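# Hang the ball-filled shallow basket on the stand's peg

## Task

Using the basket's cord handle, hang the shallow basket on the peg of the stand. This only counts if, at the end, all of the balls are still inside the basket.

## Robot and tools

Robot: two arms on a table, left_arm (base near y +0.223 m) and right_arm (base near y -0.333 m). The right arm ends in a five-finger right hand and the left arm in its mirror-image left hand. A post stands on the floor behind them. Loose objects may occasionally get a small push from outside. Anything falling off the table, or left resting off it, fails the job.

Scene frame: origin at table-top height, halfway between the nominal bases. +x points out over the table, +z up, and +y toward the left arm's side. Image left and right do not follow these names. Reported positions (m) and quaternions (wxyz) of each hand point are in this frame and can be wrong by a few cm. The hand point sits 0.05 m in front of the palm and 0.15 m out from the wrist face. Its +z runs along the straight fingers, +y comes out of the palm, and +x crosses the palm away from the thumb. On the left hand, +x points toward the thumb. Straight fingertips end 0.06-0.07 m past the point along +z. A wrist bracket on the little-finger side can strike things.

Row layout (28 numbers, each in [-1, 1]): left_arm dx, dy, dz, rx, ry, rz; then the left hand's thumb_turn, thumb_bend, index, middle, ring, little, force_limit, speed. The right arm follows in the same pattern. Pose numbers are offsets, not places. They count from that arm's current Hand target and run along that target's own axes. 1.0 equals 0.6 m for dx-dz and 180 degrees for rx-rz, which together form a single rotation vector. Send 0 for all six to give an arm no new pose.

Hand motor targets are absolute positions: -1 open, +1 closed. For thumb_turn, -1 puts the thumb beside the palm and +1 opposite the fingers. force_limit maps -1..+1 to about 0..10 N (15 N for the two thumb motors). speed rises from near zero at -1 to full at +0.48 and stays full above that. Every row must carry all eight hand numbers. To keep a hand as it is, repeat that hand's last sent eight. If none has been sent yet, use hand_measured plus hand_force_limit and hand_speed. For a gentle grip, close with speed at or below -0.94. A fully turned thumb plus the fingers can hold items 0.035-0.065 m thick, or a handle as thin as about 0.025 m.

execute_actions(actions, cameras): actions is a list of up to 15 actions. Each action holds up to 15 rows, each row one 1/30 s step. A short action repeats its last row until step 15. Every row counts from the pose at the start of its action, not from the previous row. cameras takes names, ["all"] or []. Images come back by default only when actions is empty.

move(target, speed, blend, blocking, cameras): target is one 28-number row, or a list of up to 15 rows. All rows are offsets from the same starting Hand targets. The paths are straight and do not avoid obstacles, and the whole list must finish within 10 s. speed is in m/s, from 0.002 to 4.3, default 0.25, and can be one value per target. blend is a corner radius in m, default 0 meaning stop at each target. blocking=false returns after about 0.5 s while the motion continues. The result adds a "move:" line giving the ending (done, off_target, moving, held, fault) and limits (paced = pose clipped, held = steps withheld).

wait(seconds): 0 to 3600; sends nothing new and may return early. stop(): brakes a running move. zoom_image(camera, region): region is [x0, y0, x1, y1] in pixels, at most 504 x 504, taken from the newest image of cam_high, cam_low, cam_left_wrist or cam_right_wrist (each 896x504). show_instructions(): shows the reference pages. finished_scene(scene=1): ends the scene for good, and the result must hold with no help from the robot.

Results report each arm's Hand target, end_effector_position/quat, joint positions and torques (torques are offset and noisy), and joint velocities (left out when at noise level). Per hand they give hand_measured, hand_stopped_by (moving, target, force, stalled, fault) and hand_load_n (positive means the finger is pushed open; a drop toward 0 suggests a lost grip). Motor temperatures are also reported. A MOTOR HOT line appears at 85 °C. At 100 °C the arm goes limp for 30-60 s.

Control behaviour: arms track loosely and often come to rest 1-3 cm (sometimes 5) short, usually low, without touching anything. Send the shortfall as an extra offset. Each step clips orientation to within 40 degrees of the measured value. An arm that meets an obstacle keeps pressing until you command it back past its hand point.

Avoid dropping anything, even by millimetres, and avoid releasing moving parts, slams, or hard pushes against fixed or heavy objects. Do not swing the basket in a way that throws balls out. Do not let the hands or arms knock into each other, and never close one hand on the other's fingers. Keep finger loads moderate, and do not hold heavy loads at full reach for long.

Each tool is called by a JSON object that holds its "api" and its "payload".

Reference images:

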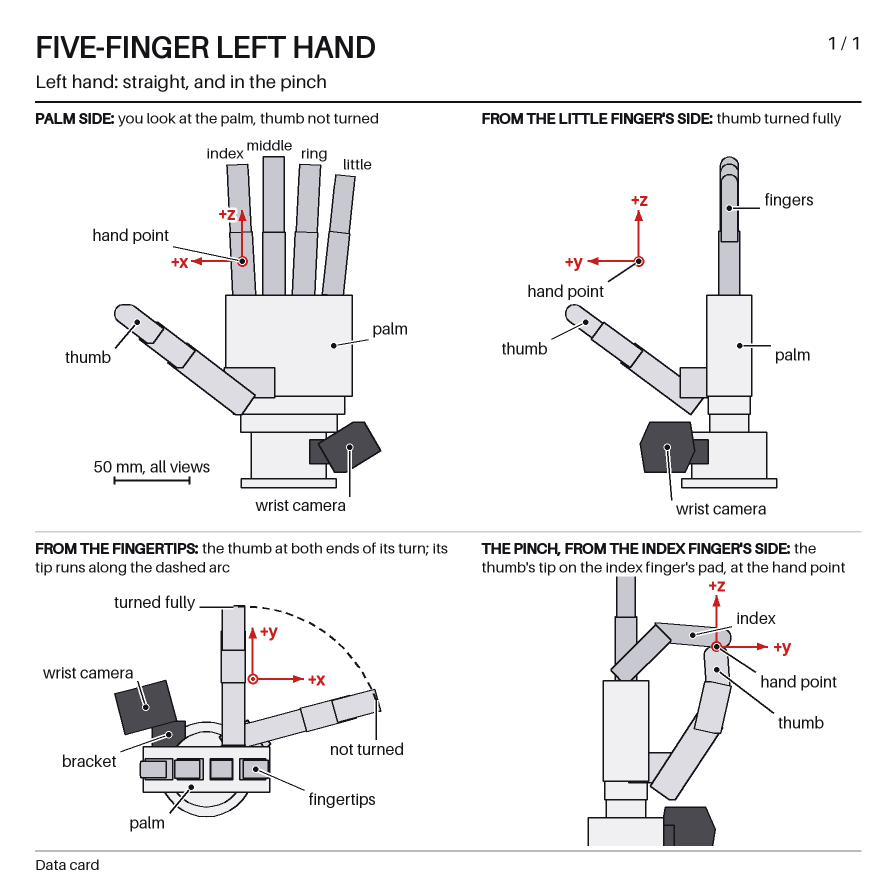

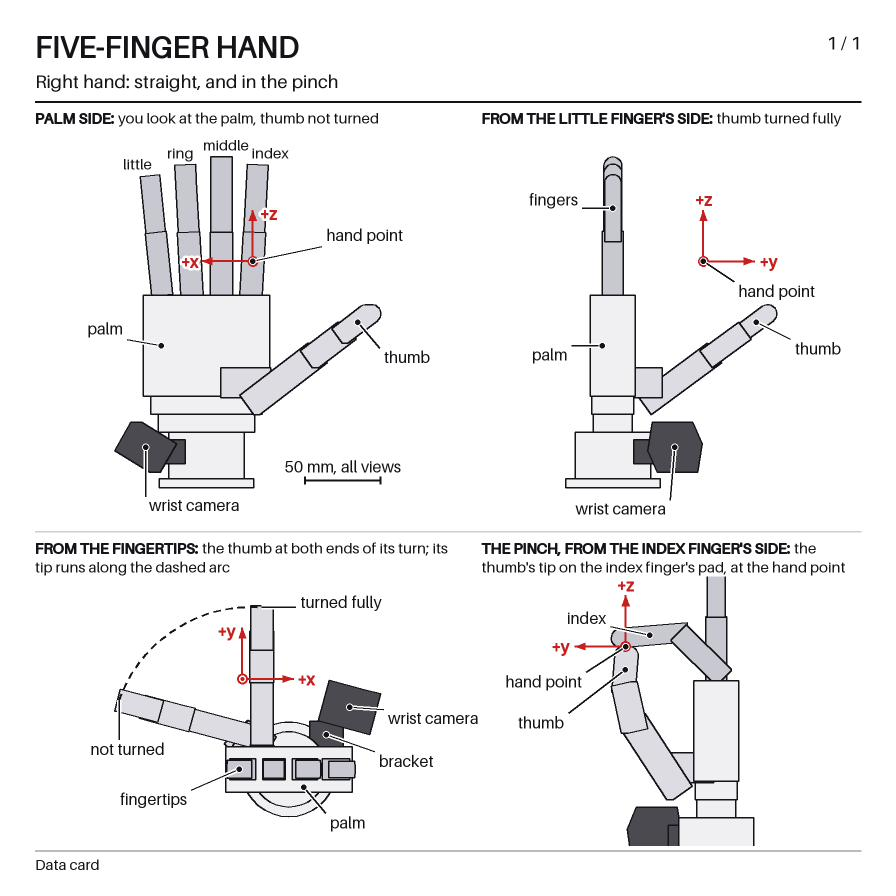

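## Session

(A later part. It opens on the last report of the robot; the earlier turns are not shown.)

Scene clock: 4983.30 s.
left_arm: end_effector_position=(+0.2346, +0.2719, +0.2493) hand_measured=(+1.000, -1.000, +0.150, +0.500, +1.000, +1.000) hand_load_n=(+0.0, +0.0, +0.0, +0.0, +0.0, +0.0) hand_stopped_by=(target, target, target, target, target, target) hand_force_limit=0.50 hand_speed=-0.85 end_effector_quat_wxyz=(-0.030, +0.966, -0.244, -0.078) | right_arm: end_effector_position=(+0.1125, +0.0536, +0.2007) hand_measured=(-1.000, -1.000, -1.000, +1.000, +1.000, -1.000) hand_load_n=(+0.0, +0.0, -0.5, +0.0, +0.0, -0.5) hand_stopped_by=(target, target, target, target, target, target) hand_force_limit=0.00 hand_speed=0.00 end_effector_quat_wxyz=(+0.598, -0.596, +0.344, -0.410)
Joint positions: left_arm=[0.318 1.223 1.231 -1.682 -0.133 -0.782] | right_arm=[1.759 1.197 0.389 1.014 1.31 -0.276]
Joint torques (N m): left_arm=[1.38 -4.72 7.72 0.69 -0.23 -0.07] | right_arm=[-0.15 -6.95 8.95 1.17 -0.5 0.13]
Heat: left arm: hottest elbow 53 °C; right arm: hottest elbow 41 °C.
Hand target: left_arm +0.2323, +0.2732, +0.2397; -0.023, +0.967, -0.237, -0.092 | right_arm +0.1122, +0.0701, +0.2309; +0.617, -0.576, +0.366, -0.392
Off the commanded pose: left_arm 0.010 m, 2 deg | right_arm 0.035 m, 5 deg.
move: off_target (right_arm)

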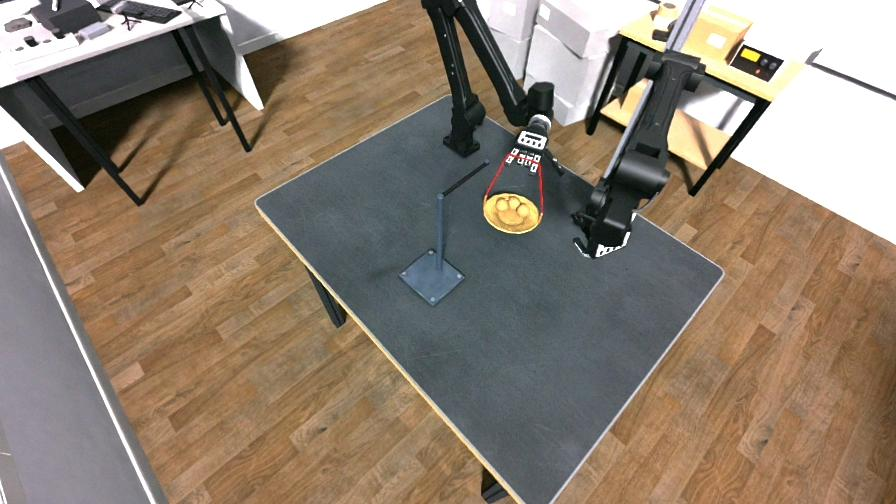

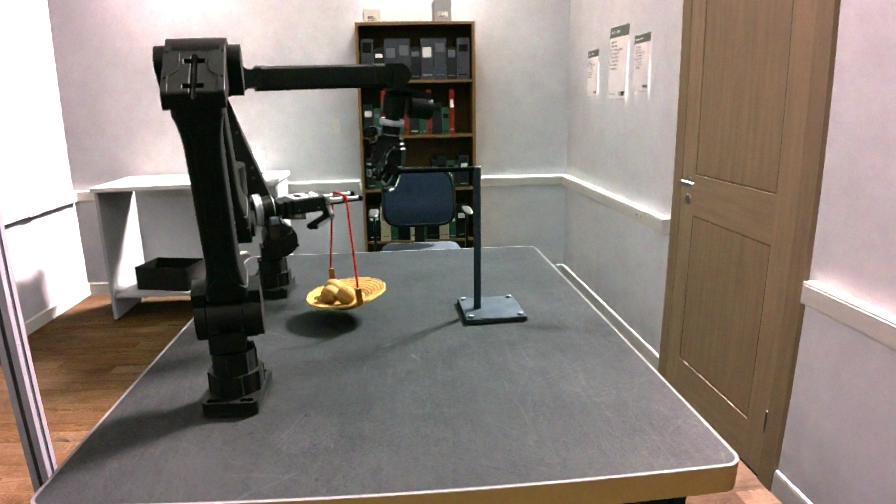

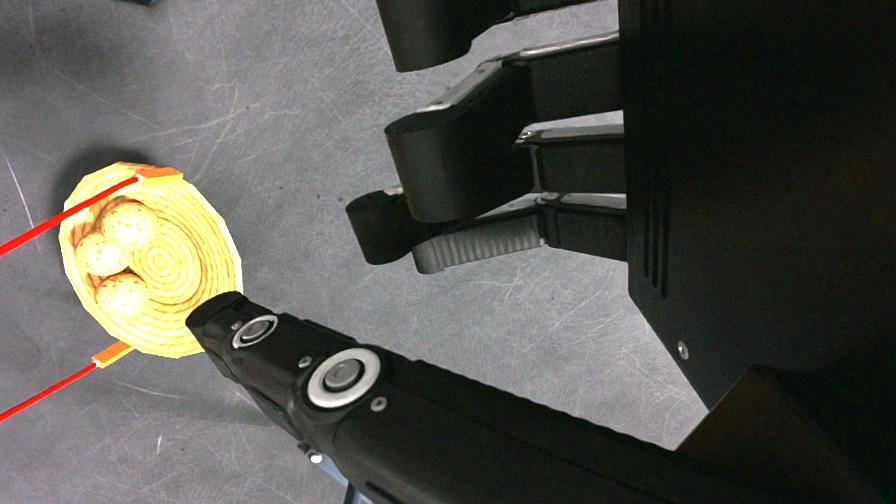

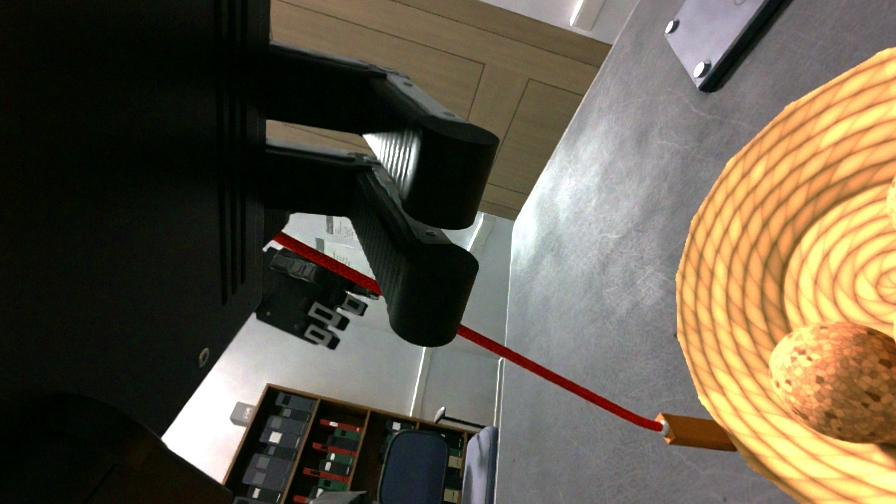

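{"api": "move", "payload": {"target": [-0.2332,-0.1668,0.0448,-0.0364,-0.0005,-0.1907, 1,-1,0.15,0.5,1,1,0.5,-0.85, -0.046,0.0088,0.1258,0,-0.0277,0.0019, -1,-1,-1,1,1,-1,0,0], "speed": 0.06, "cameras": ["all"]}}

{"api": "zoom_image", "payload": {"camera": "cam_low", "region": [280, 160, 420, 330]}}

{"api": "zoom_image", "payload": {"camera": "cam_high", "region": [450, 120, 570, 250]}}

Scene clock: 5060.57 s.
left_arm: end_effector_position=(+0.1503, +0.4208, +0.2402) hand_measured=(+1.000, -1.000, +0.150, +0.500, +1.000, +1.000) hand_load_n=(+0.0, +0.0, +0.0, +0.0, +0.0, +0.0) hand_stopped_by=(target, target, target, target, target, target) hand_force_limit=0.50 hand_speed=-0.85 end_effector_quat_wxyz=(+0.005, +0.994, +0.055, -0.093) | right_arm: end_effector_position=(+0.1651, +0.1072, +0.2031) hand_measured=(-1.000, -1.000, -1.000, +1.000, +1.000, -1.000) hand_load_n=(-0.5, +0.0, -0.5, +0.0, +0.0, -0.5) hand_stopped_by=(target, target, target, target, target, target) hand_force_limit=0.00 hand_speed=0.00 end_effector_quat_wxyz=(+0.616, -0.610, +0.327, -0.375)
Joint positions: left_arm=[0.925 1.221 1.201 -1.682 -0.133 -0.783] | right_arm=[1.536 1.257 0.485 0.848 1.004 -0.12]
Joint torques (N m): left_arm=[1.67 -4.42 10.07 0.68 -0.23 -0.06] | right_arm=[-0.32 -7.24 9.8 1.44 -0.33 0.17]
Motor temperatures (°C): left_arm=[23 26 52 26 26 27] | right_arm=[23 27 48 24 24 26]
Heat: left arm: hottest elbow 52 °C; right arm: hottest elbow 48 °C.
Hand target: left_arm +0.1524, +0.4278, +0.2399; +0.005, +0.993, +0.064, -0.095 | right_arm +0.1691, +0.1273, +0.2310; +0.634, -0.591, +0.341, -0.365
Off the commanded pose: left_arm 0.007 m, 1 deg | right_arm 0.035 m, 4 deg.
move: off_target (right_arm)

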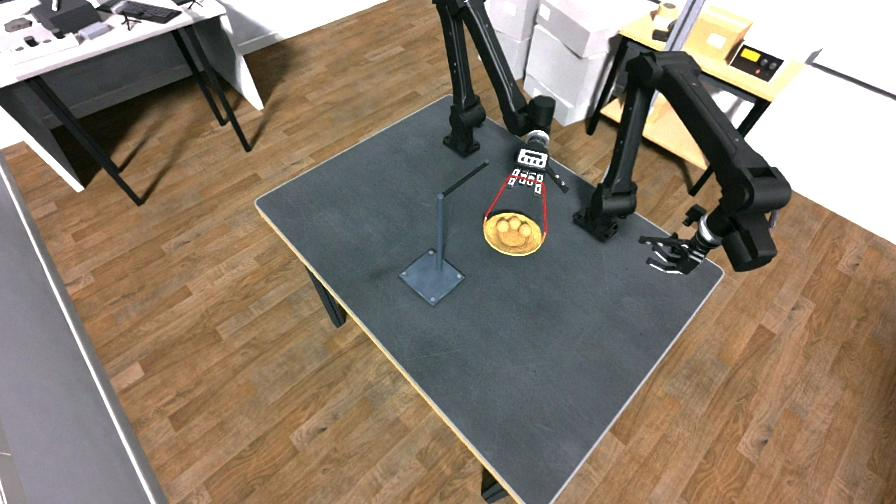

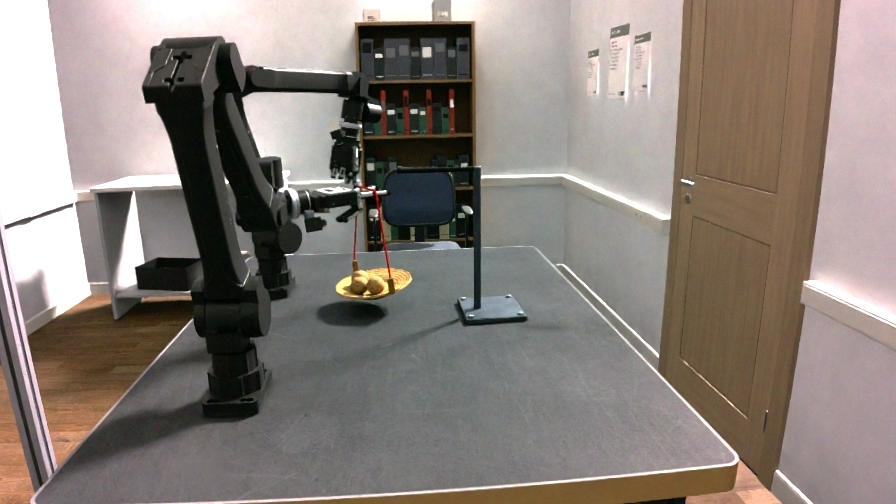

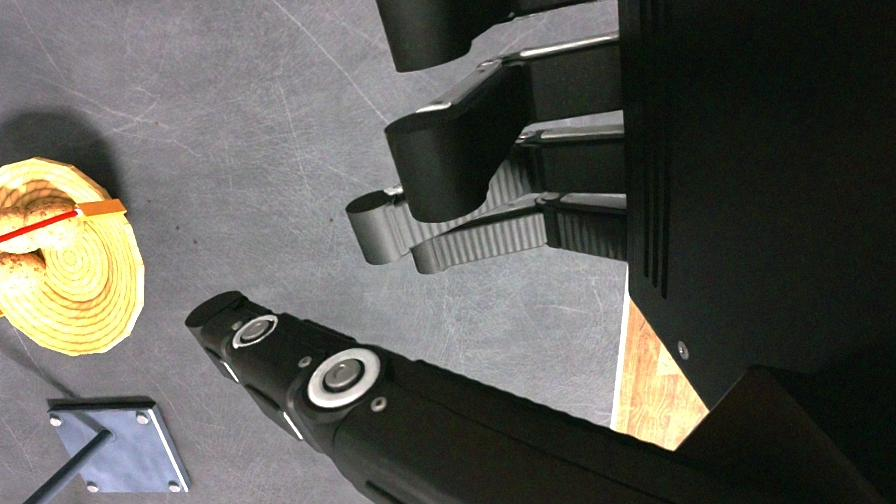

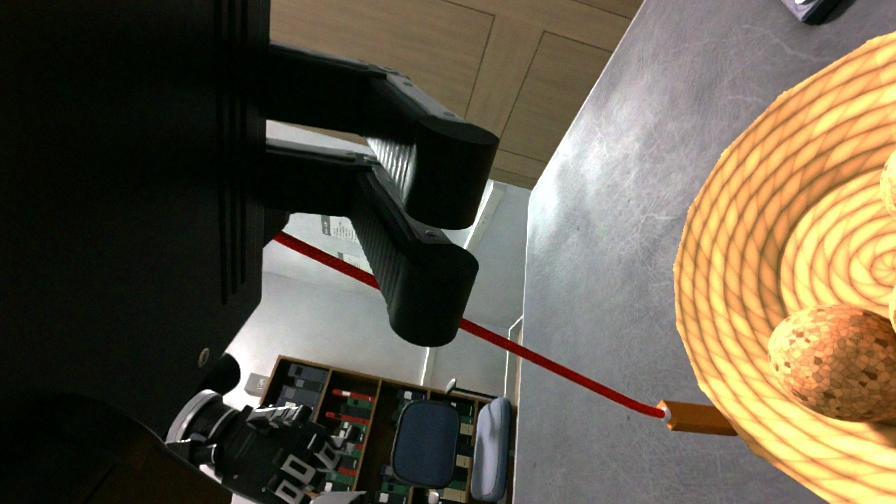

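Scaled by 2.965 from the camera's image (finer frame: 1280x720).

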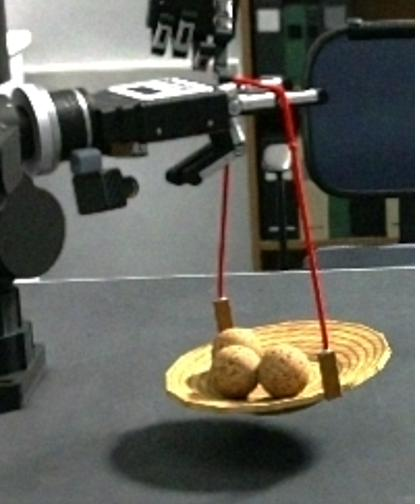

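Scaled by 3.877 from the camera's image (finer frame: 1280x720).

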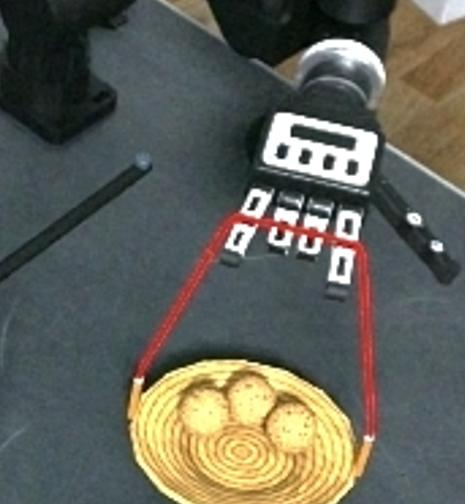

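{"api": "move", "payload": {"target": [0,0,0,0,0,0, 1,-1,0.15,0.5,1,1,0.5,-0.85, 0,0.0748,-0.0052,0,0,0, -1,-1,-1,1,1,-1,0,0], "speed": 0.02, "cameras": ["cam_low","cam_high"]}}

{"api": "zoom_image", "payload": {"camera": "cam_low", "region": [280, 160, 420, 330]}}

{"api": "zoom_image", "payload": {"camera": "cam_high", "region": [450, 120, 570, 250]}}

Scene clock: 5077.57 s.
left_arm: end_effector_position=(+0.1503, +0.4208, +0.2402) hand_measured=(+1.000, -1.000, +0.150, +0.500, +1.000, +1.000) hand_load_n=(+0.0, +0.0, +0.0, +0.0, +0.0, +0.0) hand_stopped_by=(target, target, target, target, target, target) hand_force_limit=0.50 hand_speed=-0.85 end_effector_quat_wxyz=(+0.005, +0.994, +0.055, -0.093) | right_arm: end_effector_position=(+0.1659, +0.1214, +0.1754) hand_measured=(-1.000, -1.000, -1.000, +1.000, +1.000, -1.000) hand_load_n=(-0.5, +0.0, -0.5, +0.0, +0.0, -0.5) hand_stopped_by=(target, target, target, target, target, target) hand_force_limit=0.00 hand_speed=0.00 end_effector_quat_wxyz=(+0.621, -0.606, +0.330, -0.372)
Joint positions: left_arm=[0.925 1.221 1.201 -1.682 -0.133 -0.783] | right_arm=[1.534 1.39 0.485 0.996 1.003 -0.117]
Joint torques (N m): left_arm=[1.73 -4.42 10.09 0.68 -0.23 -0.06] | right_arm=[-0.67 -7.3 5.94 2.8 -0.31 0.11]
Heat: left arm: hottest elbow 53 °C; right arm: hottest elbow 47 °C.
Hand target: left_arm +0.1524, +0.4278, +0.2399; +0.005, +0.993, +0.064, -0.095 | right_arm +0.1692, +0.1272, +0.1859; +0.634, -0.591, +0.341, -0.365
Off the commanded pose: left_arm 0.007 m, 1 deg | right_arm 0.013 m, 3 deg.
move: off_target (right_arm)
Images, in order (width x height): cam_high 896x504, cam_low 896x504.

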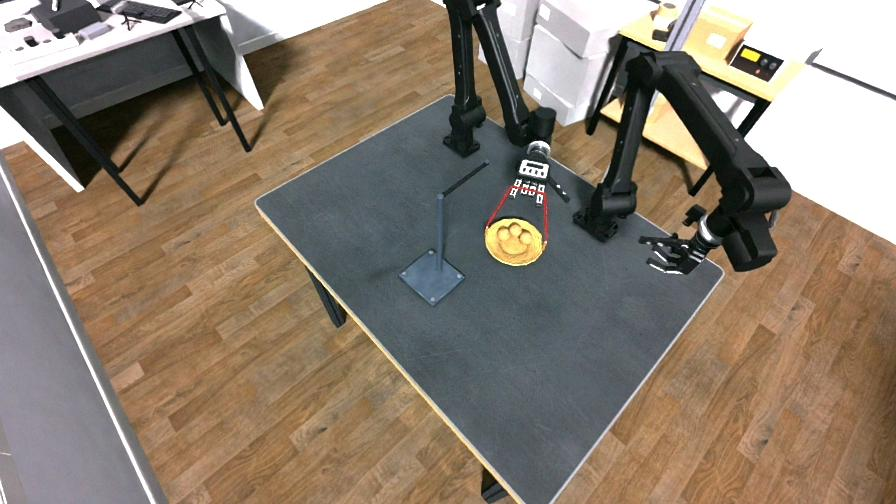

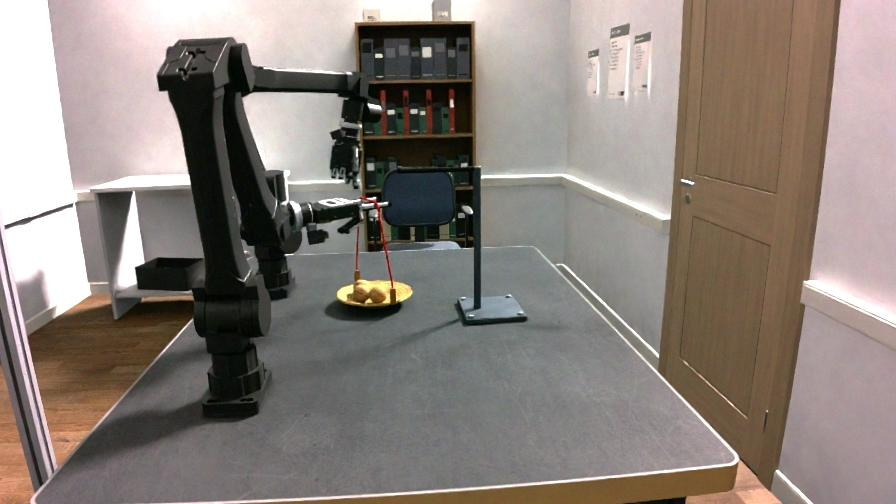

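Scaled by 2.965 from the camera's image (finer frame: 1280x720).

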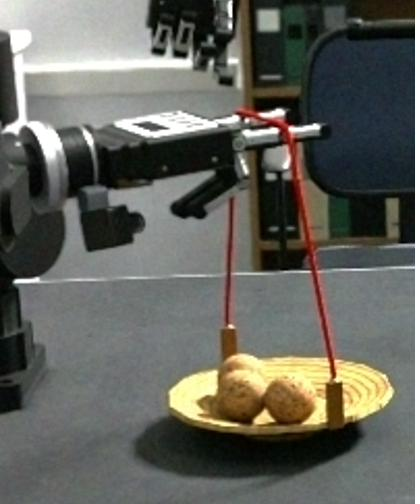

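Scaled by 3.877 from the camera's image (finer frame: 1280x720).

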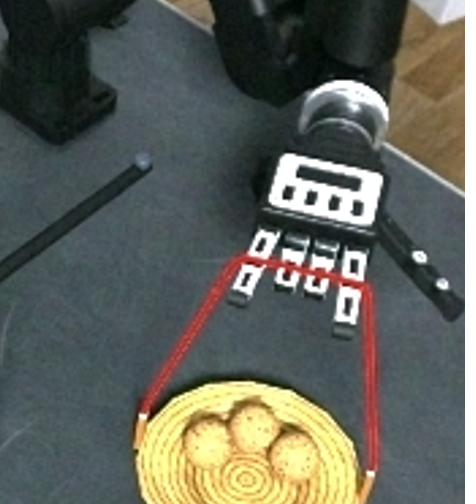

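{"api": "move", "payload": {"target": [0,0,0,0,0,0, 1,-1,0.15,0.5,1,1,0.5,-0.85, 0,0.0665,-0.0047,0,0,0, -1,-1,-1,1,1,-1,0,0], "speed": 0.02, "cameras": ["cam_low","cam_high"]}}

{"api": "zoom_image", "payload": {"camera": "cam_low", "region": [280, 160, 420, 330]}}

{"api": "zoom_image", "payload": {"camera": "cam_high", "region": [460, 150, 580, 280]}}

Scene clock: 5089.03 s.
left_arm: end_effector_position=(+0.1503, +0.4208, +0.2402) hand_measured=(+1.000, -1.000, +0.150, +0.500, +1.000, +1.000) hand_load_n=(+0.0, +0.0, +0.0, +0.0, +0.5, +0.5) hand_stopped_by=(target, target, target, target, target, target) hand_force_limit=0.50 hand_speed=-0.85 end_effector_quat_wxyz=(+0.005, +0.994, +0.055, -0.093) | right_arm: end_effector_position=(+0.1661, +0.1290, +0.1469) hand_measured=(-1.000, -1.000, -1.000, +1.000, +1.000, -1.000) hand_load_n=(+0.0, +0.0, +0.0, +0.0, +0.0, +0.0) hand_stopped_by=(target, target, target, target, target, target) hand_force_limit=0.00 hand_speed=0.00 end_effector_quat_wxyz=(+0.630, -0.596, +0.335, -0.367)
Joint positions: left_arm=[0.925 1.221 1.201 -1.682 -0.133 -0.783] | right_arm=[1.534 1.527 0.476 1.171 1.003 -0.116]
Joint torques (N m): left_arm=[1.73 -4.42 10.07 0.68 -0.23 -0.06] | right_arm=[-0.38 -9 3.74 2.73 -0.26 0.12]
Heat: left arm: hottest elbow 53 °C; right arm: hottest elbow 46 °C.
Hand target: left_arm +0.1524, +0.4278, +0.2399; +0.005, +0.993, +0.064, -0.095 | right_arm +0.1691, +0.1271, +0.1457; +0.633, -0.591, +0.341, -0.365
Off the commanded pose: left_arm 0.007 m, 1 deg | right_arm 0.004 m, 1 deg.
move: done
Images, in order (width x height): cam_high 896x504, cam_low 896x504.

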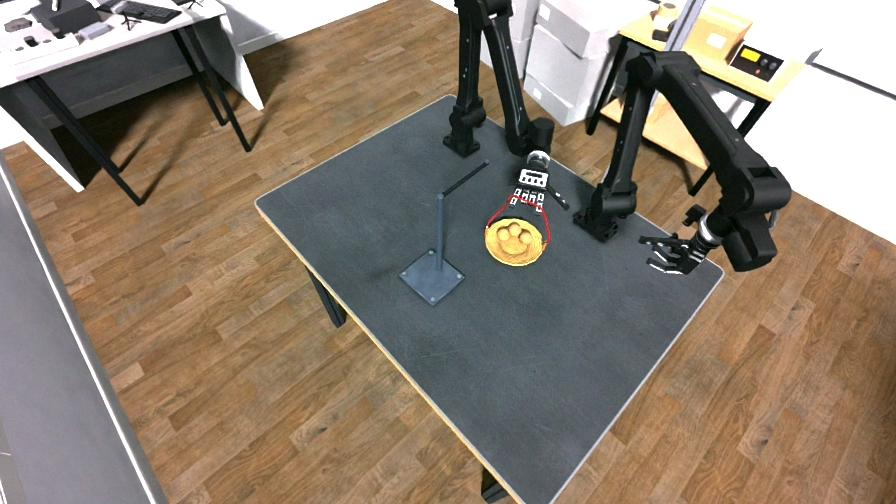

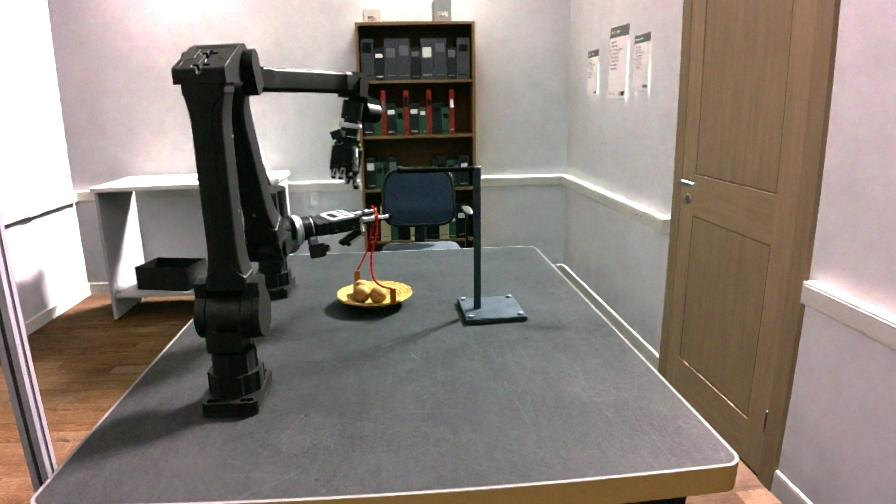

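Scaled by 2.965 from the camera's image (finer frame: 1280x720).

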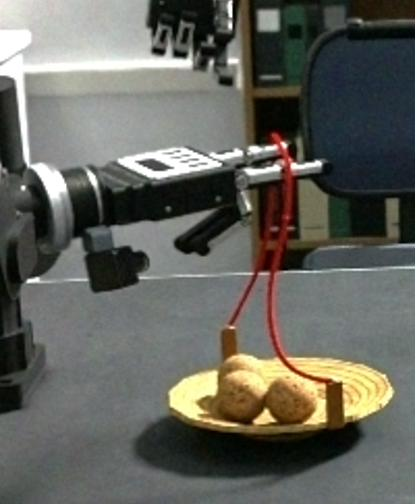

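Scaled by 3.877 from the camera's image (finer frame: 1280x720).

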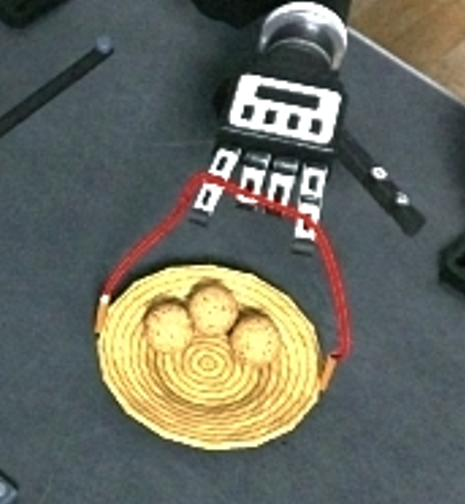

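{"api": "move", "payload": {"target": [0,0,0,0,0,0, 1,-1,0.15,0.5,1,1,0.5,-0.85, 0.002,0.0062,-0.104,0,0.0316,-0.0022, -1,-1,-1,1,1,-1,0,0], "speed": 0.03, "cameras": ["cam_low","cam_high","cam_right_wrist"]}}

{"api": "zoom_image", "payload": {"camera": "cam_low", "region": [280, 160, 420, 330]}}

{"api": "zoom_image", "payload": {"camera": "cam_high", "region": [460, 140, 580, 270]}}

Scene clock: 5160.40 s.
left_arm: end_effector_position=(+0.1503, +0.4208, +0.2402) hand_measured=(+1.000, -1.000, +0.150, +0.500, +1.000, +1.000) hand_load_n=(+0.5, +0.0, +0.0, +0.0, +0.0, +0.0) hand_stopped_by=(target, target, target, target, target, target) hand_force_limit=0.50 hand_speed=-0.85 end_effector_quat_wxyz=(+0.005, +0.994, +0.055, -0.093) | right_arm: end_effector_position=(+0.1182, +0.0968, +0.1405) hand_measured=(-1.000, -1.000, -1.000, +1.000, +1.000, -1.000) hand_load_n=(+0.0, +0.0, +0.0, +0.0, +0.0, +0.0) hand_stopped_by=(target, target, target, target, target, target) hand_force_limit=0.00 hand_speed=0.00 end_effector_quat_wxyz=(+0.614, -0.572, +0.372, -0.396)
Joint positions: left_arm=[0.925 1.221 1.201 -1.682 -0.133 -0.783] | right_arm=[1.72 1.573 0.44 1.383 1.292 -0.236]
Joint torques (N m): left_arm=[1.67 -4.42 10.09 0.69 -0.22 -0.06] | right_arm=[1.2 -7.88 3.1 2.47 -0.26 -0.06]
Motor temperatures (°C): left_arm=[23 27 55 26 26 27] | right_arm=[23 28 41 25 23 26]
Heat: left arm: hottest elbow 55 °C; right arm: hottest elbow 41 °C.
Hand target: left_arm +0.1524, +0.4278, +0.2399; +0.005, +0.993, +0.064, -0.095 | right_arm +0.1161, +0.0951, +0.1377; +0.615, -0.573, +0.369, -0.396
Off the commanded pose: left_arm 0.007 m, 1 deg | right_arm 0.004 m, 0 deg.
move: done
Images, in order (width x height): cam_high 896x504, cam_low 896x504, cam_right_wrist 896x504.

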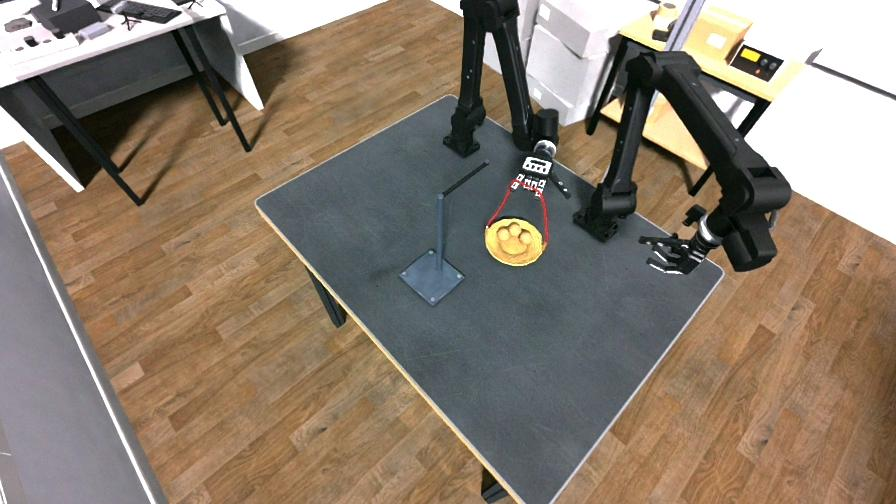

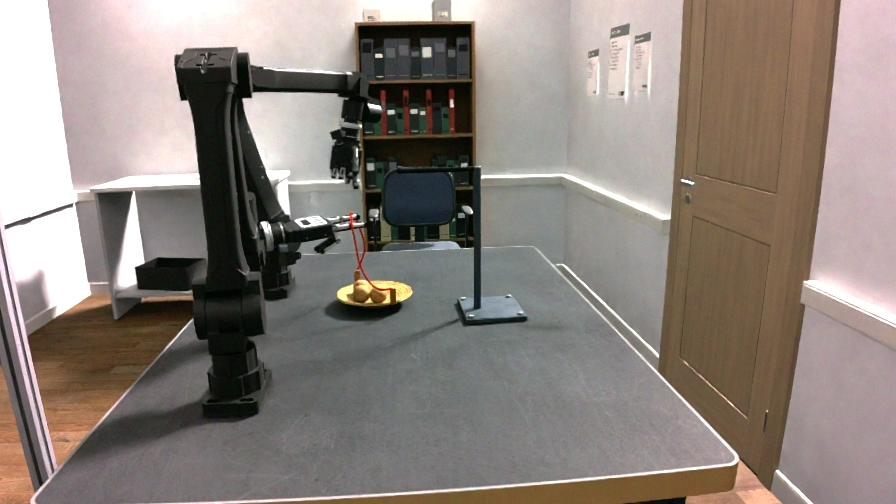

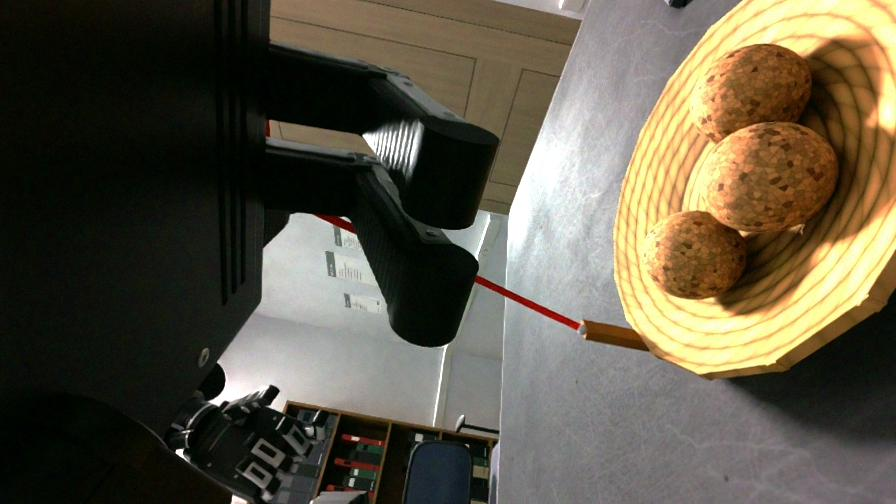

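Scaled by 2.965 from the camera's image (finer frame: 1280x720).

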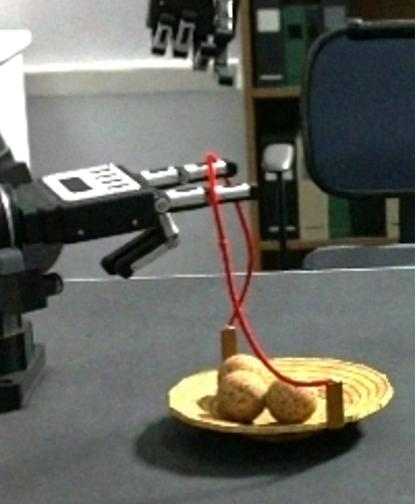

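Scaled by 3.877 from the camera's image (finer frame: 1280x720).

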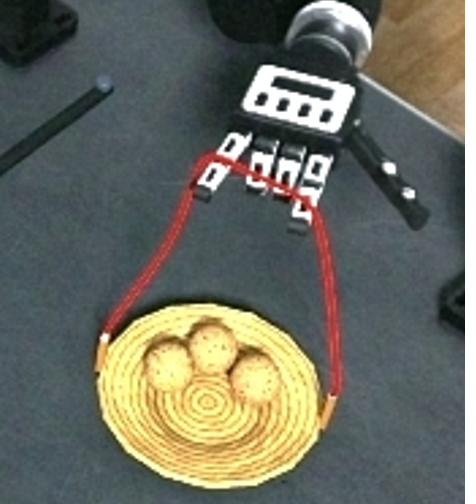

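{"api": "move", "payload": {"target": [0,0,0,0,0,0, 1,-1,0.15,0.5,1,1,0.5,-0.85, -0.0128,-0.0547,0.0845,0,0,0, -1,-1,-1,1,1,-1,0,0], "speed": 0.03, "cameras": ["cam_low","cam_high","cam_right_wrist"]}}

{"api": "zoom_image", "payload": {"camera": "cam_low", "region": [280, 160, 420, 330]}}

{"api": "zoom_image", "payload": {"camera": "cam_high", "region": [460, 140, 580, 270]}}

Scene clock: 5196.60 s.
left_arm: end_effector_position=(+0.1503, +0.4208, +0.2402) hand_measured=(+1.000, -1.000, +0.150, +0.500, +1.000, +1.000) hand_load_n=(+0.0, +0.0, +0.0, +0.0, +0.0, +0.5) hand_stopped_by=(target, target, target, target, target, target) hand_force_limit=0.50 hand_speed=-0.85 end_effector_quat_wxyz=(+0.005, +0.994, +0.055, -0.093) | right_arm: end_effector_position=(+0.1543, +0.1079, +0.1526) hand_measured=(-1.000, -1.000, -1.000, +1.000, +1.000, -1.000) hand_load_n=(+0.0, +0.0, +0.0, +0.0, +0.0, +0.0) hand_stopped_by=(target, target, target, target, target, target) hand_force_limit=0.00 hand_speed=0.00 end_effector_quat_wxyz=(+0.600, -0.590, +0.355, -0.407)
Joint positions: left_arm=[0.925 1.221 1.201 -1.682 -0.133 -0.783] | right_arm=[1.606 1.49 0.474 1.15 1.172 -0.177]
Joint torques (N m): left_arm=[1.67 -4.42 10.07 0.69 -0.23 -0.06] | right_arm=[0.09 -9.82 6.71 1.11 -0.4 0.07]
Motor temperatures (°C): left_arm=[23 27 55 26 26 27] | right_arm=[23 28 39 25 23 26]
Heat: left arm: hottest elbow 55 °C; right arm: hottest elbow 39 °C.
Hand target: left_arm +0.1524, +0.4278, +0.2399; +0.005, +0.993, +0.064, -0.095 | right_arm +0.1568, +0.1220, +0.1740; +0.615, -0.573, +0.369, -0.396
Off the commanded pose: left_arm 0.007 m, 1 deg | right_arm 0.026 m, 3 deg.
move: off_target (right_arm)
Images, in order (width x height): cam_high 896x504, cam_low 896x504, cam_right_wrist 896x504.

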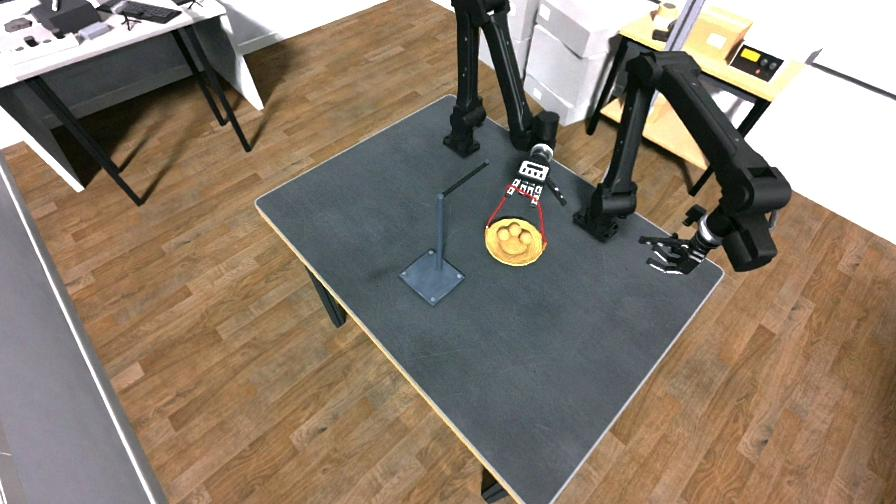

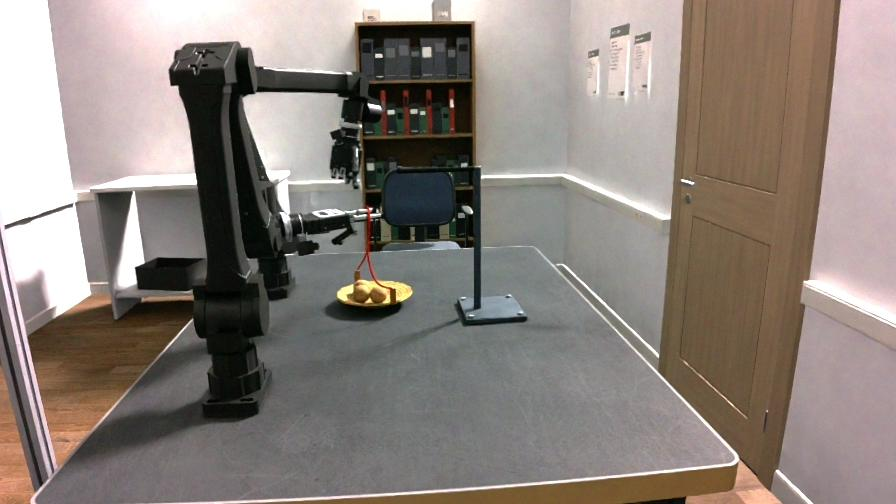

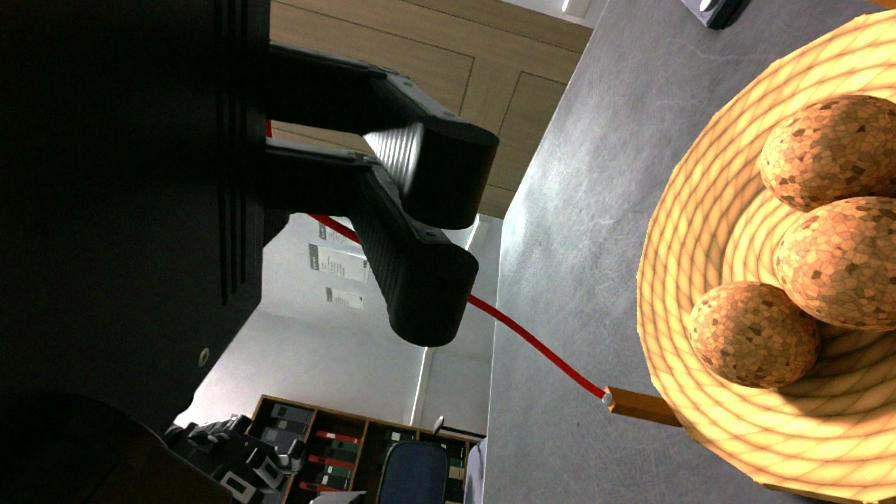

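Scaled by 2.965 from the camera's image (finer frame: 1280x720).

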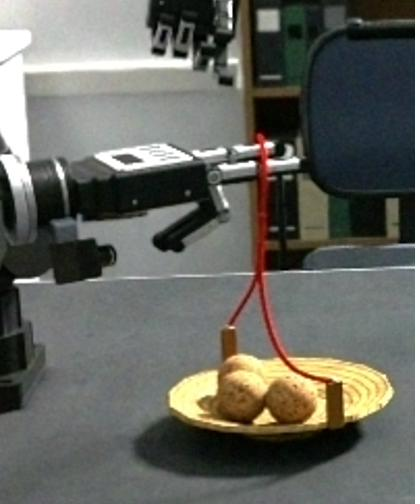

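Scaled by 3.877 from the camera's image (finer frame: 1280x720).

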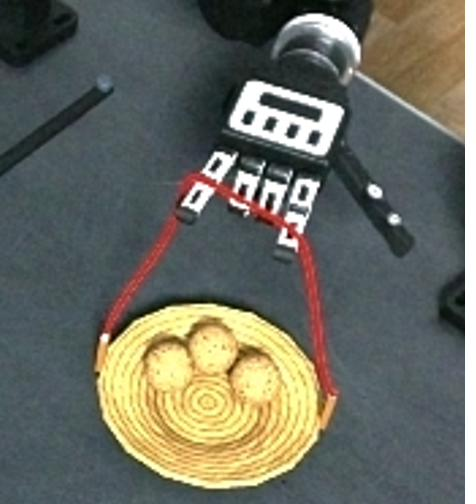

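{"api": "move", "payload": {"target": [0,0,0,0,0,0, 1,-1,0.15,0.5,1,1,0.5,-0.85, 0,-0.0481,0.0285,0,0,0, -1,-1,-1,1,1,-1,0,0], "speed": 0.02, "cameras": ["cam_low","cam_high","cam_right_wrist"]}}

{"api": "zoom_image", "payload": {"camera": "cam_low", "region": [280, 160, 420, 330]}}

{"api": "zoom_image", "payload": {"camera": "cam_high", "region": [460, 140, 580, 270]}}

Scene clock: 5218.70 s.
left_arm: end_effector_position=(+0.1503, +0.4208, +0.2402) hand_measured=(+1.000, -1.000, +0.150, +0.500, +1.000, +1.000) hand_load_n=(+0.0, +0.0, +0.0, +0.0, +0.0, +0.0) hand_stopped_by=(target, target, target, target, target, target) hand_force_limit=0.50 hand_speed=-0.85 end_effector_quat_wxyz=(+0.005, +0.994, +0.055, -0.093) | right_arm: end_effector_position=(+0.1673, +0.1113, +0.1732) hand_measured=(-1.000, -1.000, -1.000, +1.000, +1.000, -1.000) hand_load_n=(-0.5, +0.0, -0.5, +0.0, +0.0, -0.5) hand_stopped_by=(target, target, target, target, target, target) hand_force_limit=0.00 hand_speed=0.00 end_effector_quat_wxyz=(+0.594, -0.596, +0.352, -0.410)
Joint positions: left_arm=[0.925 1.221 1.201 -1.682 -0.133 -0.783] | right_arm=[1.566 1.412 0.504 1.007 1.133 -0.16]
Joint torques (N m): left_arm=[1.67 -4.42 10.09 0.68 -0.23 -0.06] | right_arm=[0.26 -11.22 8.32 1.18 -0.34 0.14]
Motor temperatures (°C): left_arm=[23 27 55 26 26 27] | right_arm=[23 28 40 25 23 26]
Heat: left arm: hottest elbow 55 °C; right arm: hottest elbow 40 °C.
Hand target: left_arm +0.1524, +0.4278, +0.2399; +0.005, +0.993, +0.064, -0.095 | right_arm +0.1706, +0.1282, +0.2041; +0.615, -0.573, +0.370, -0.396
Off the commanded pose: left_arm 0.007 m, 1 deg | right_arm 0.035 m, 4 deg.
move: off_target (right_arm)
Images, in order (width x height): cam_high 896x504, cam_low 896x504, cam_right_wrist 896x504.

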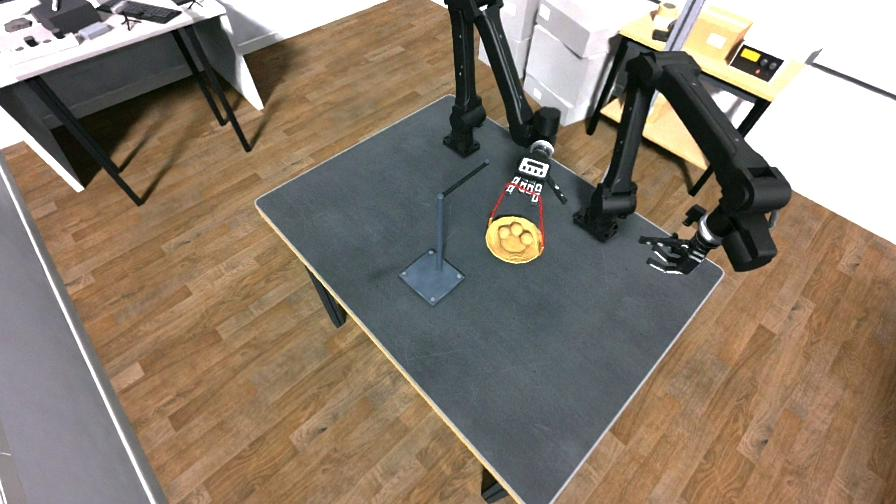

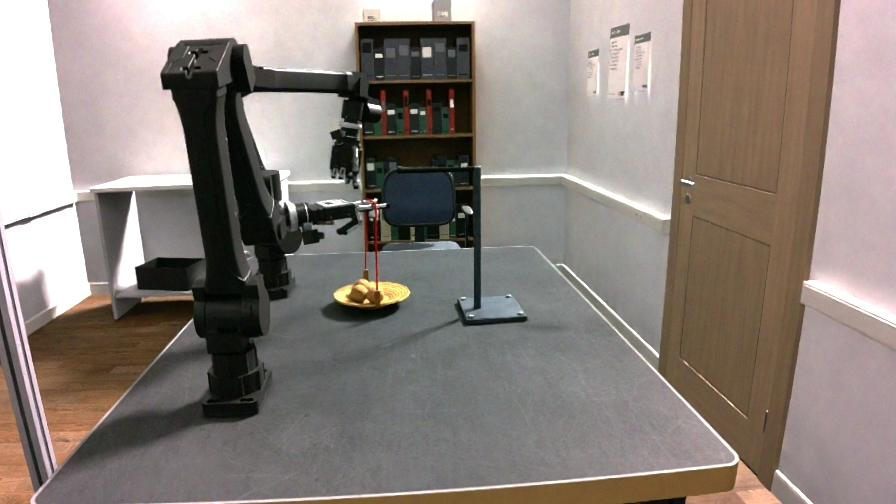

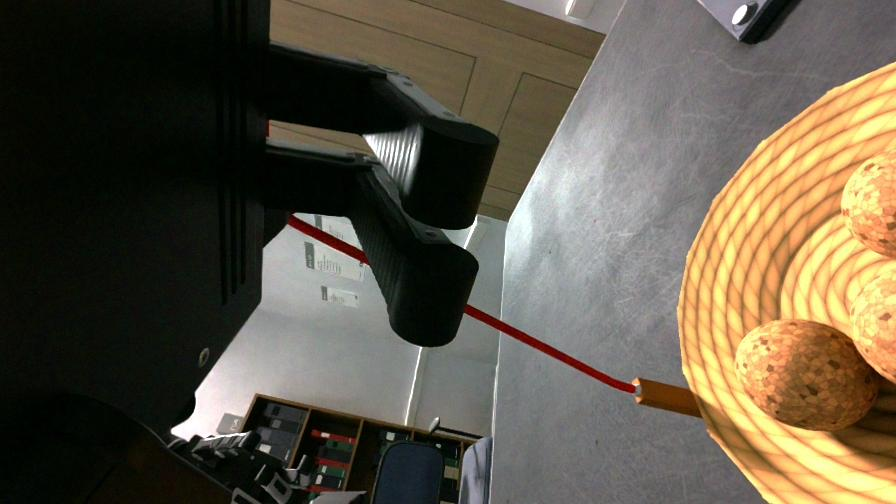

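Scaled by 2.965 from the camera's image (finer frame: 1280x720).

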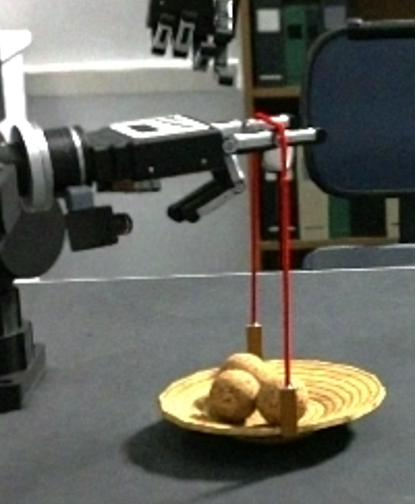

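Scaled by 3.877 from the camera's image (finer frame: 1280x720).

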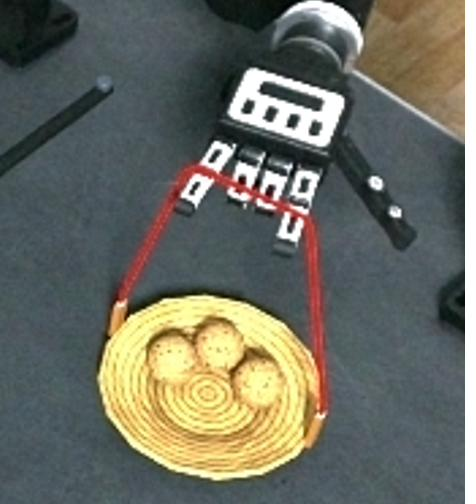

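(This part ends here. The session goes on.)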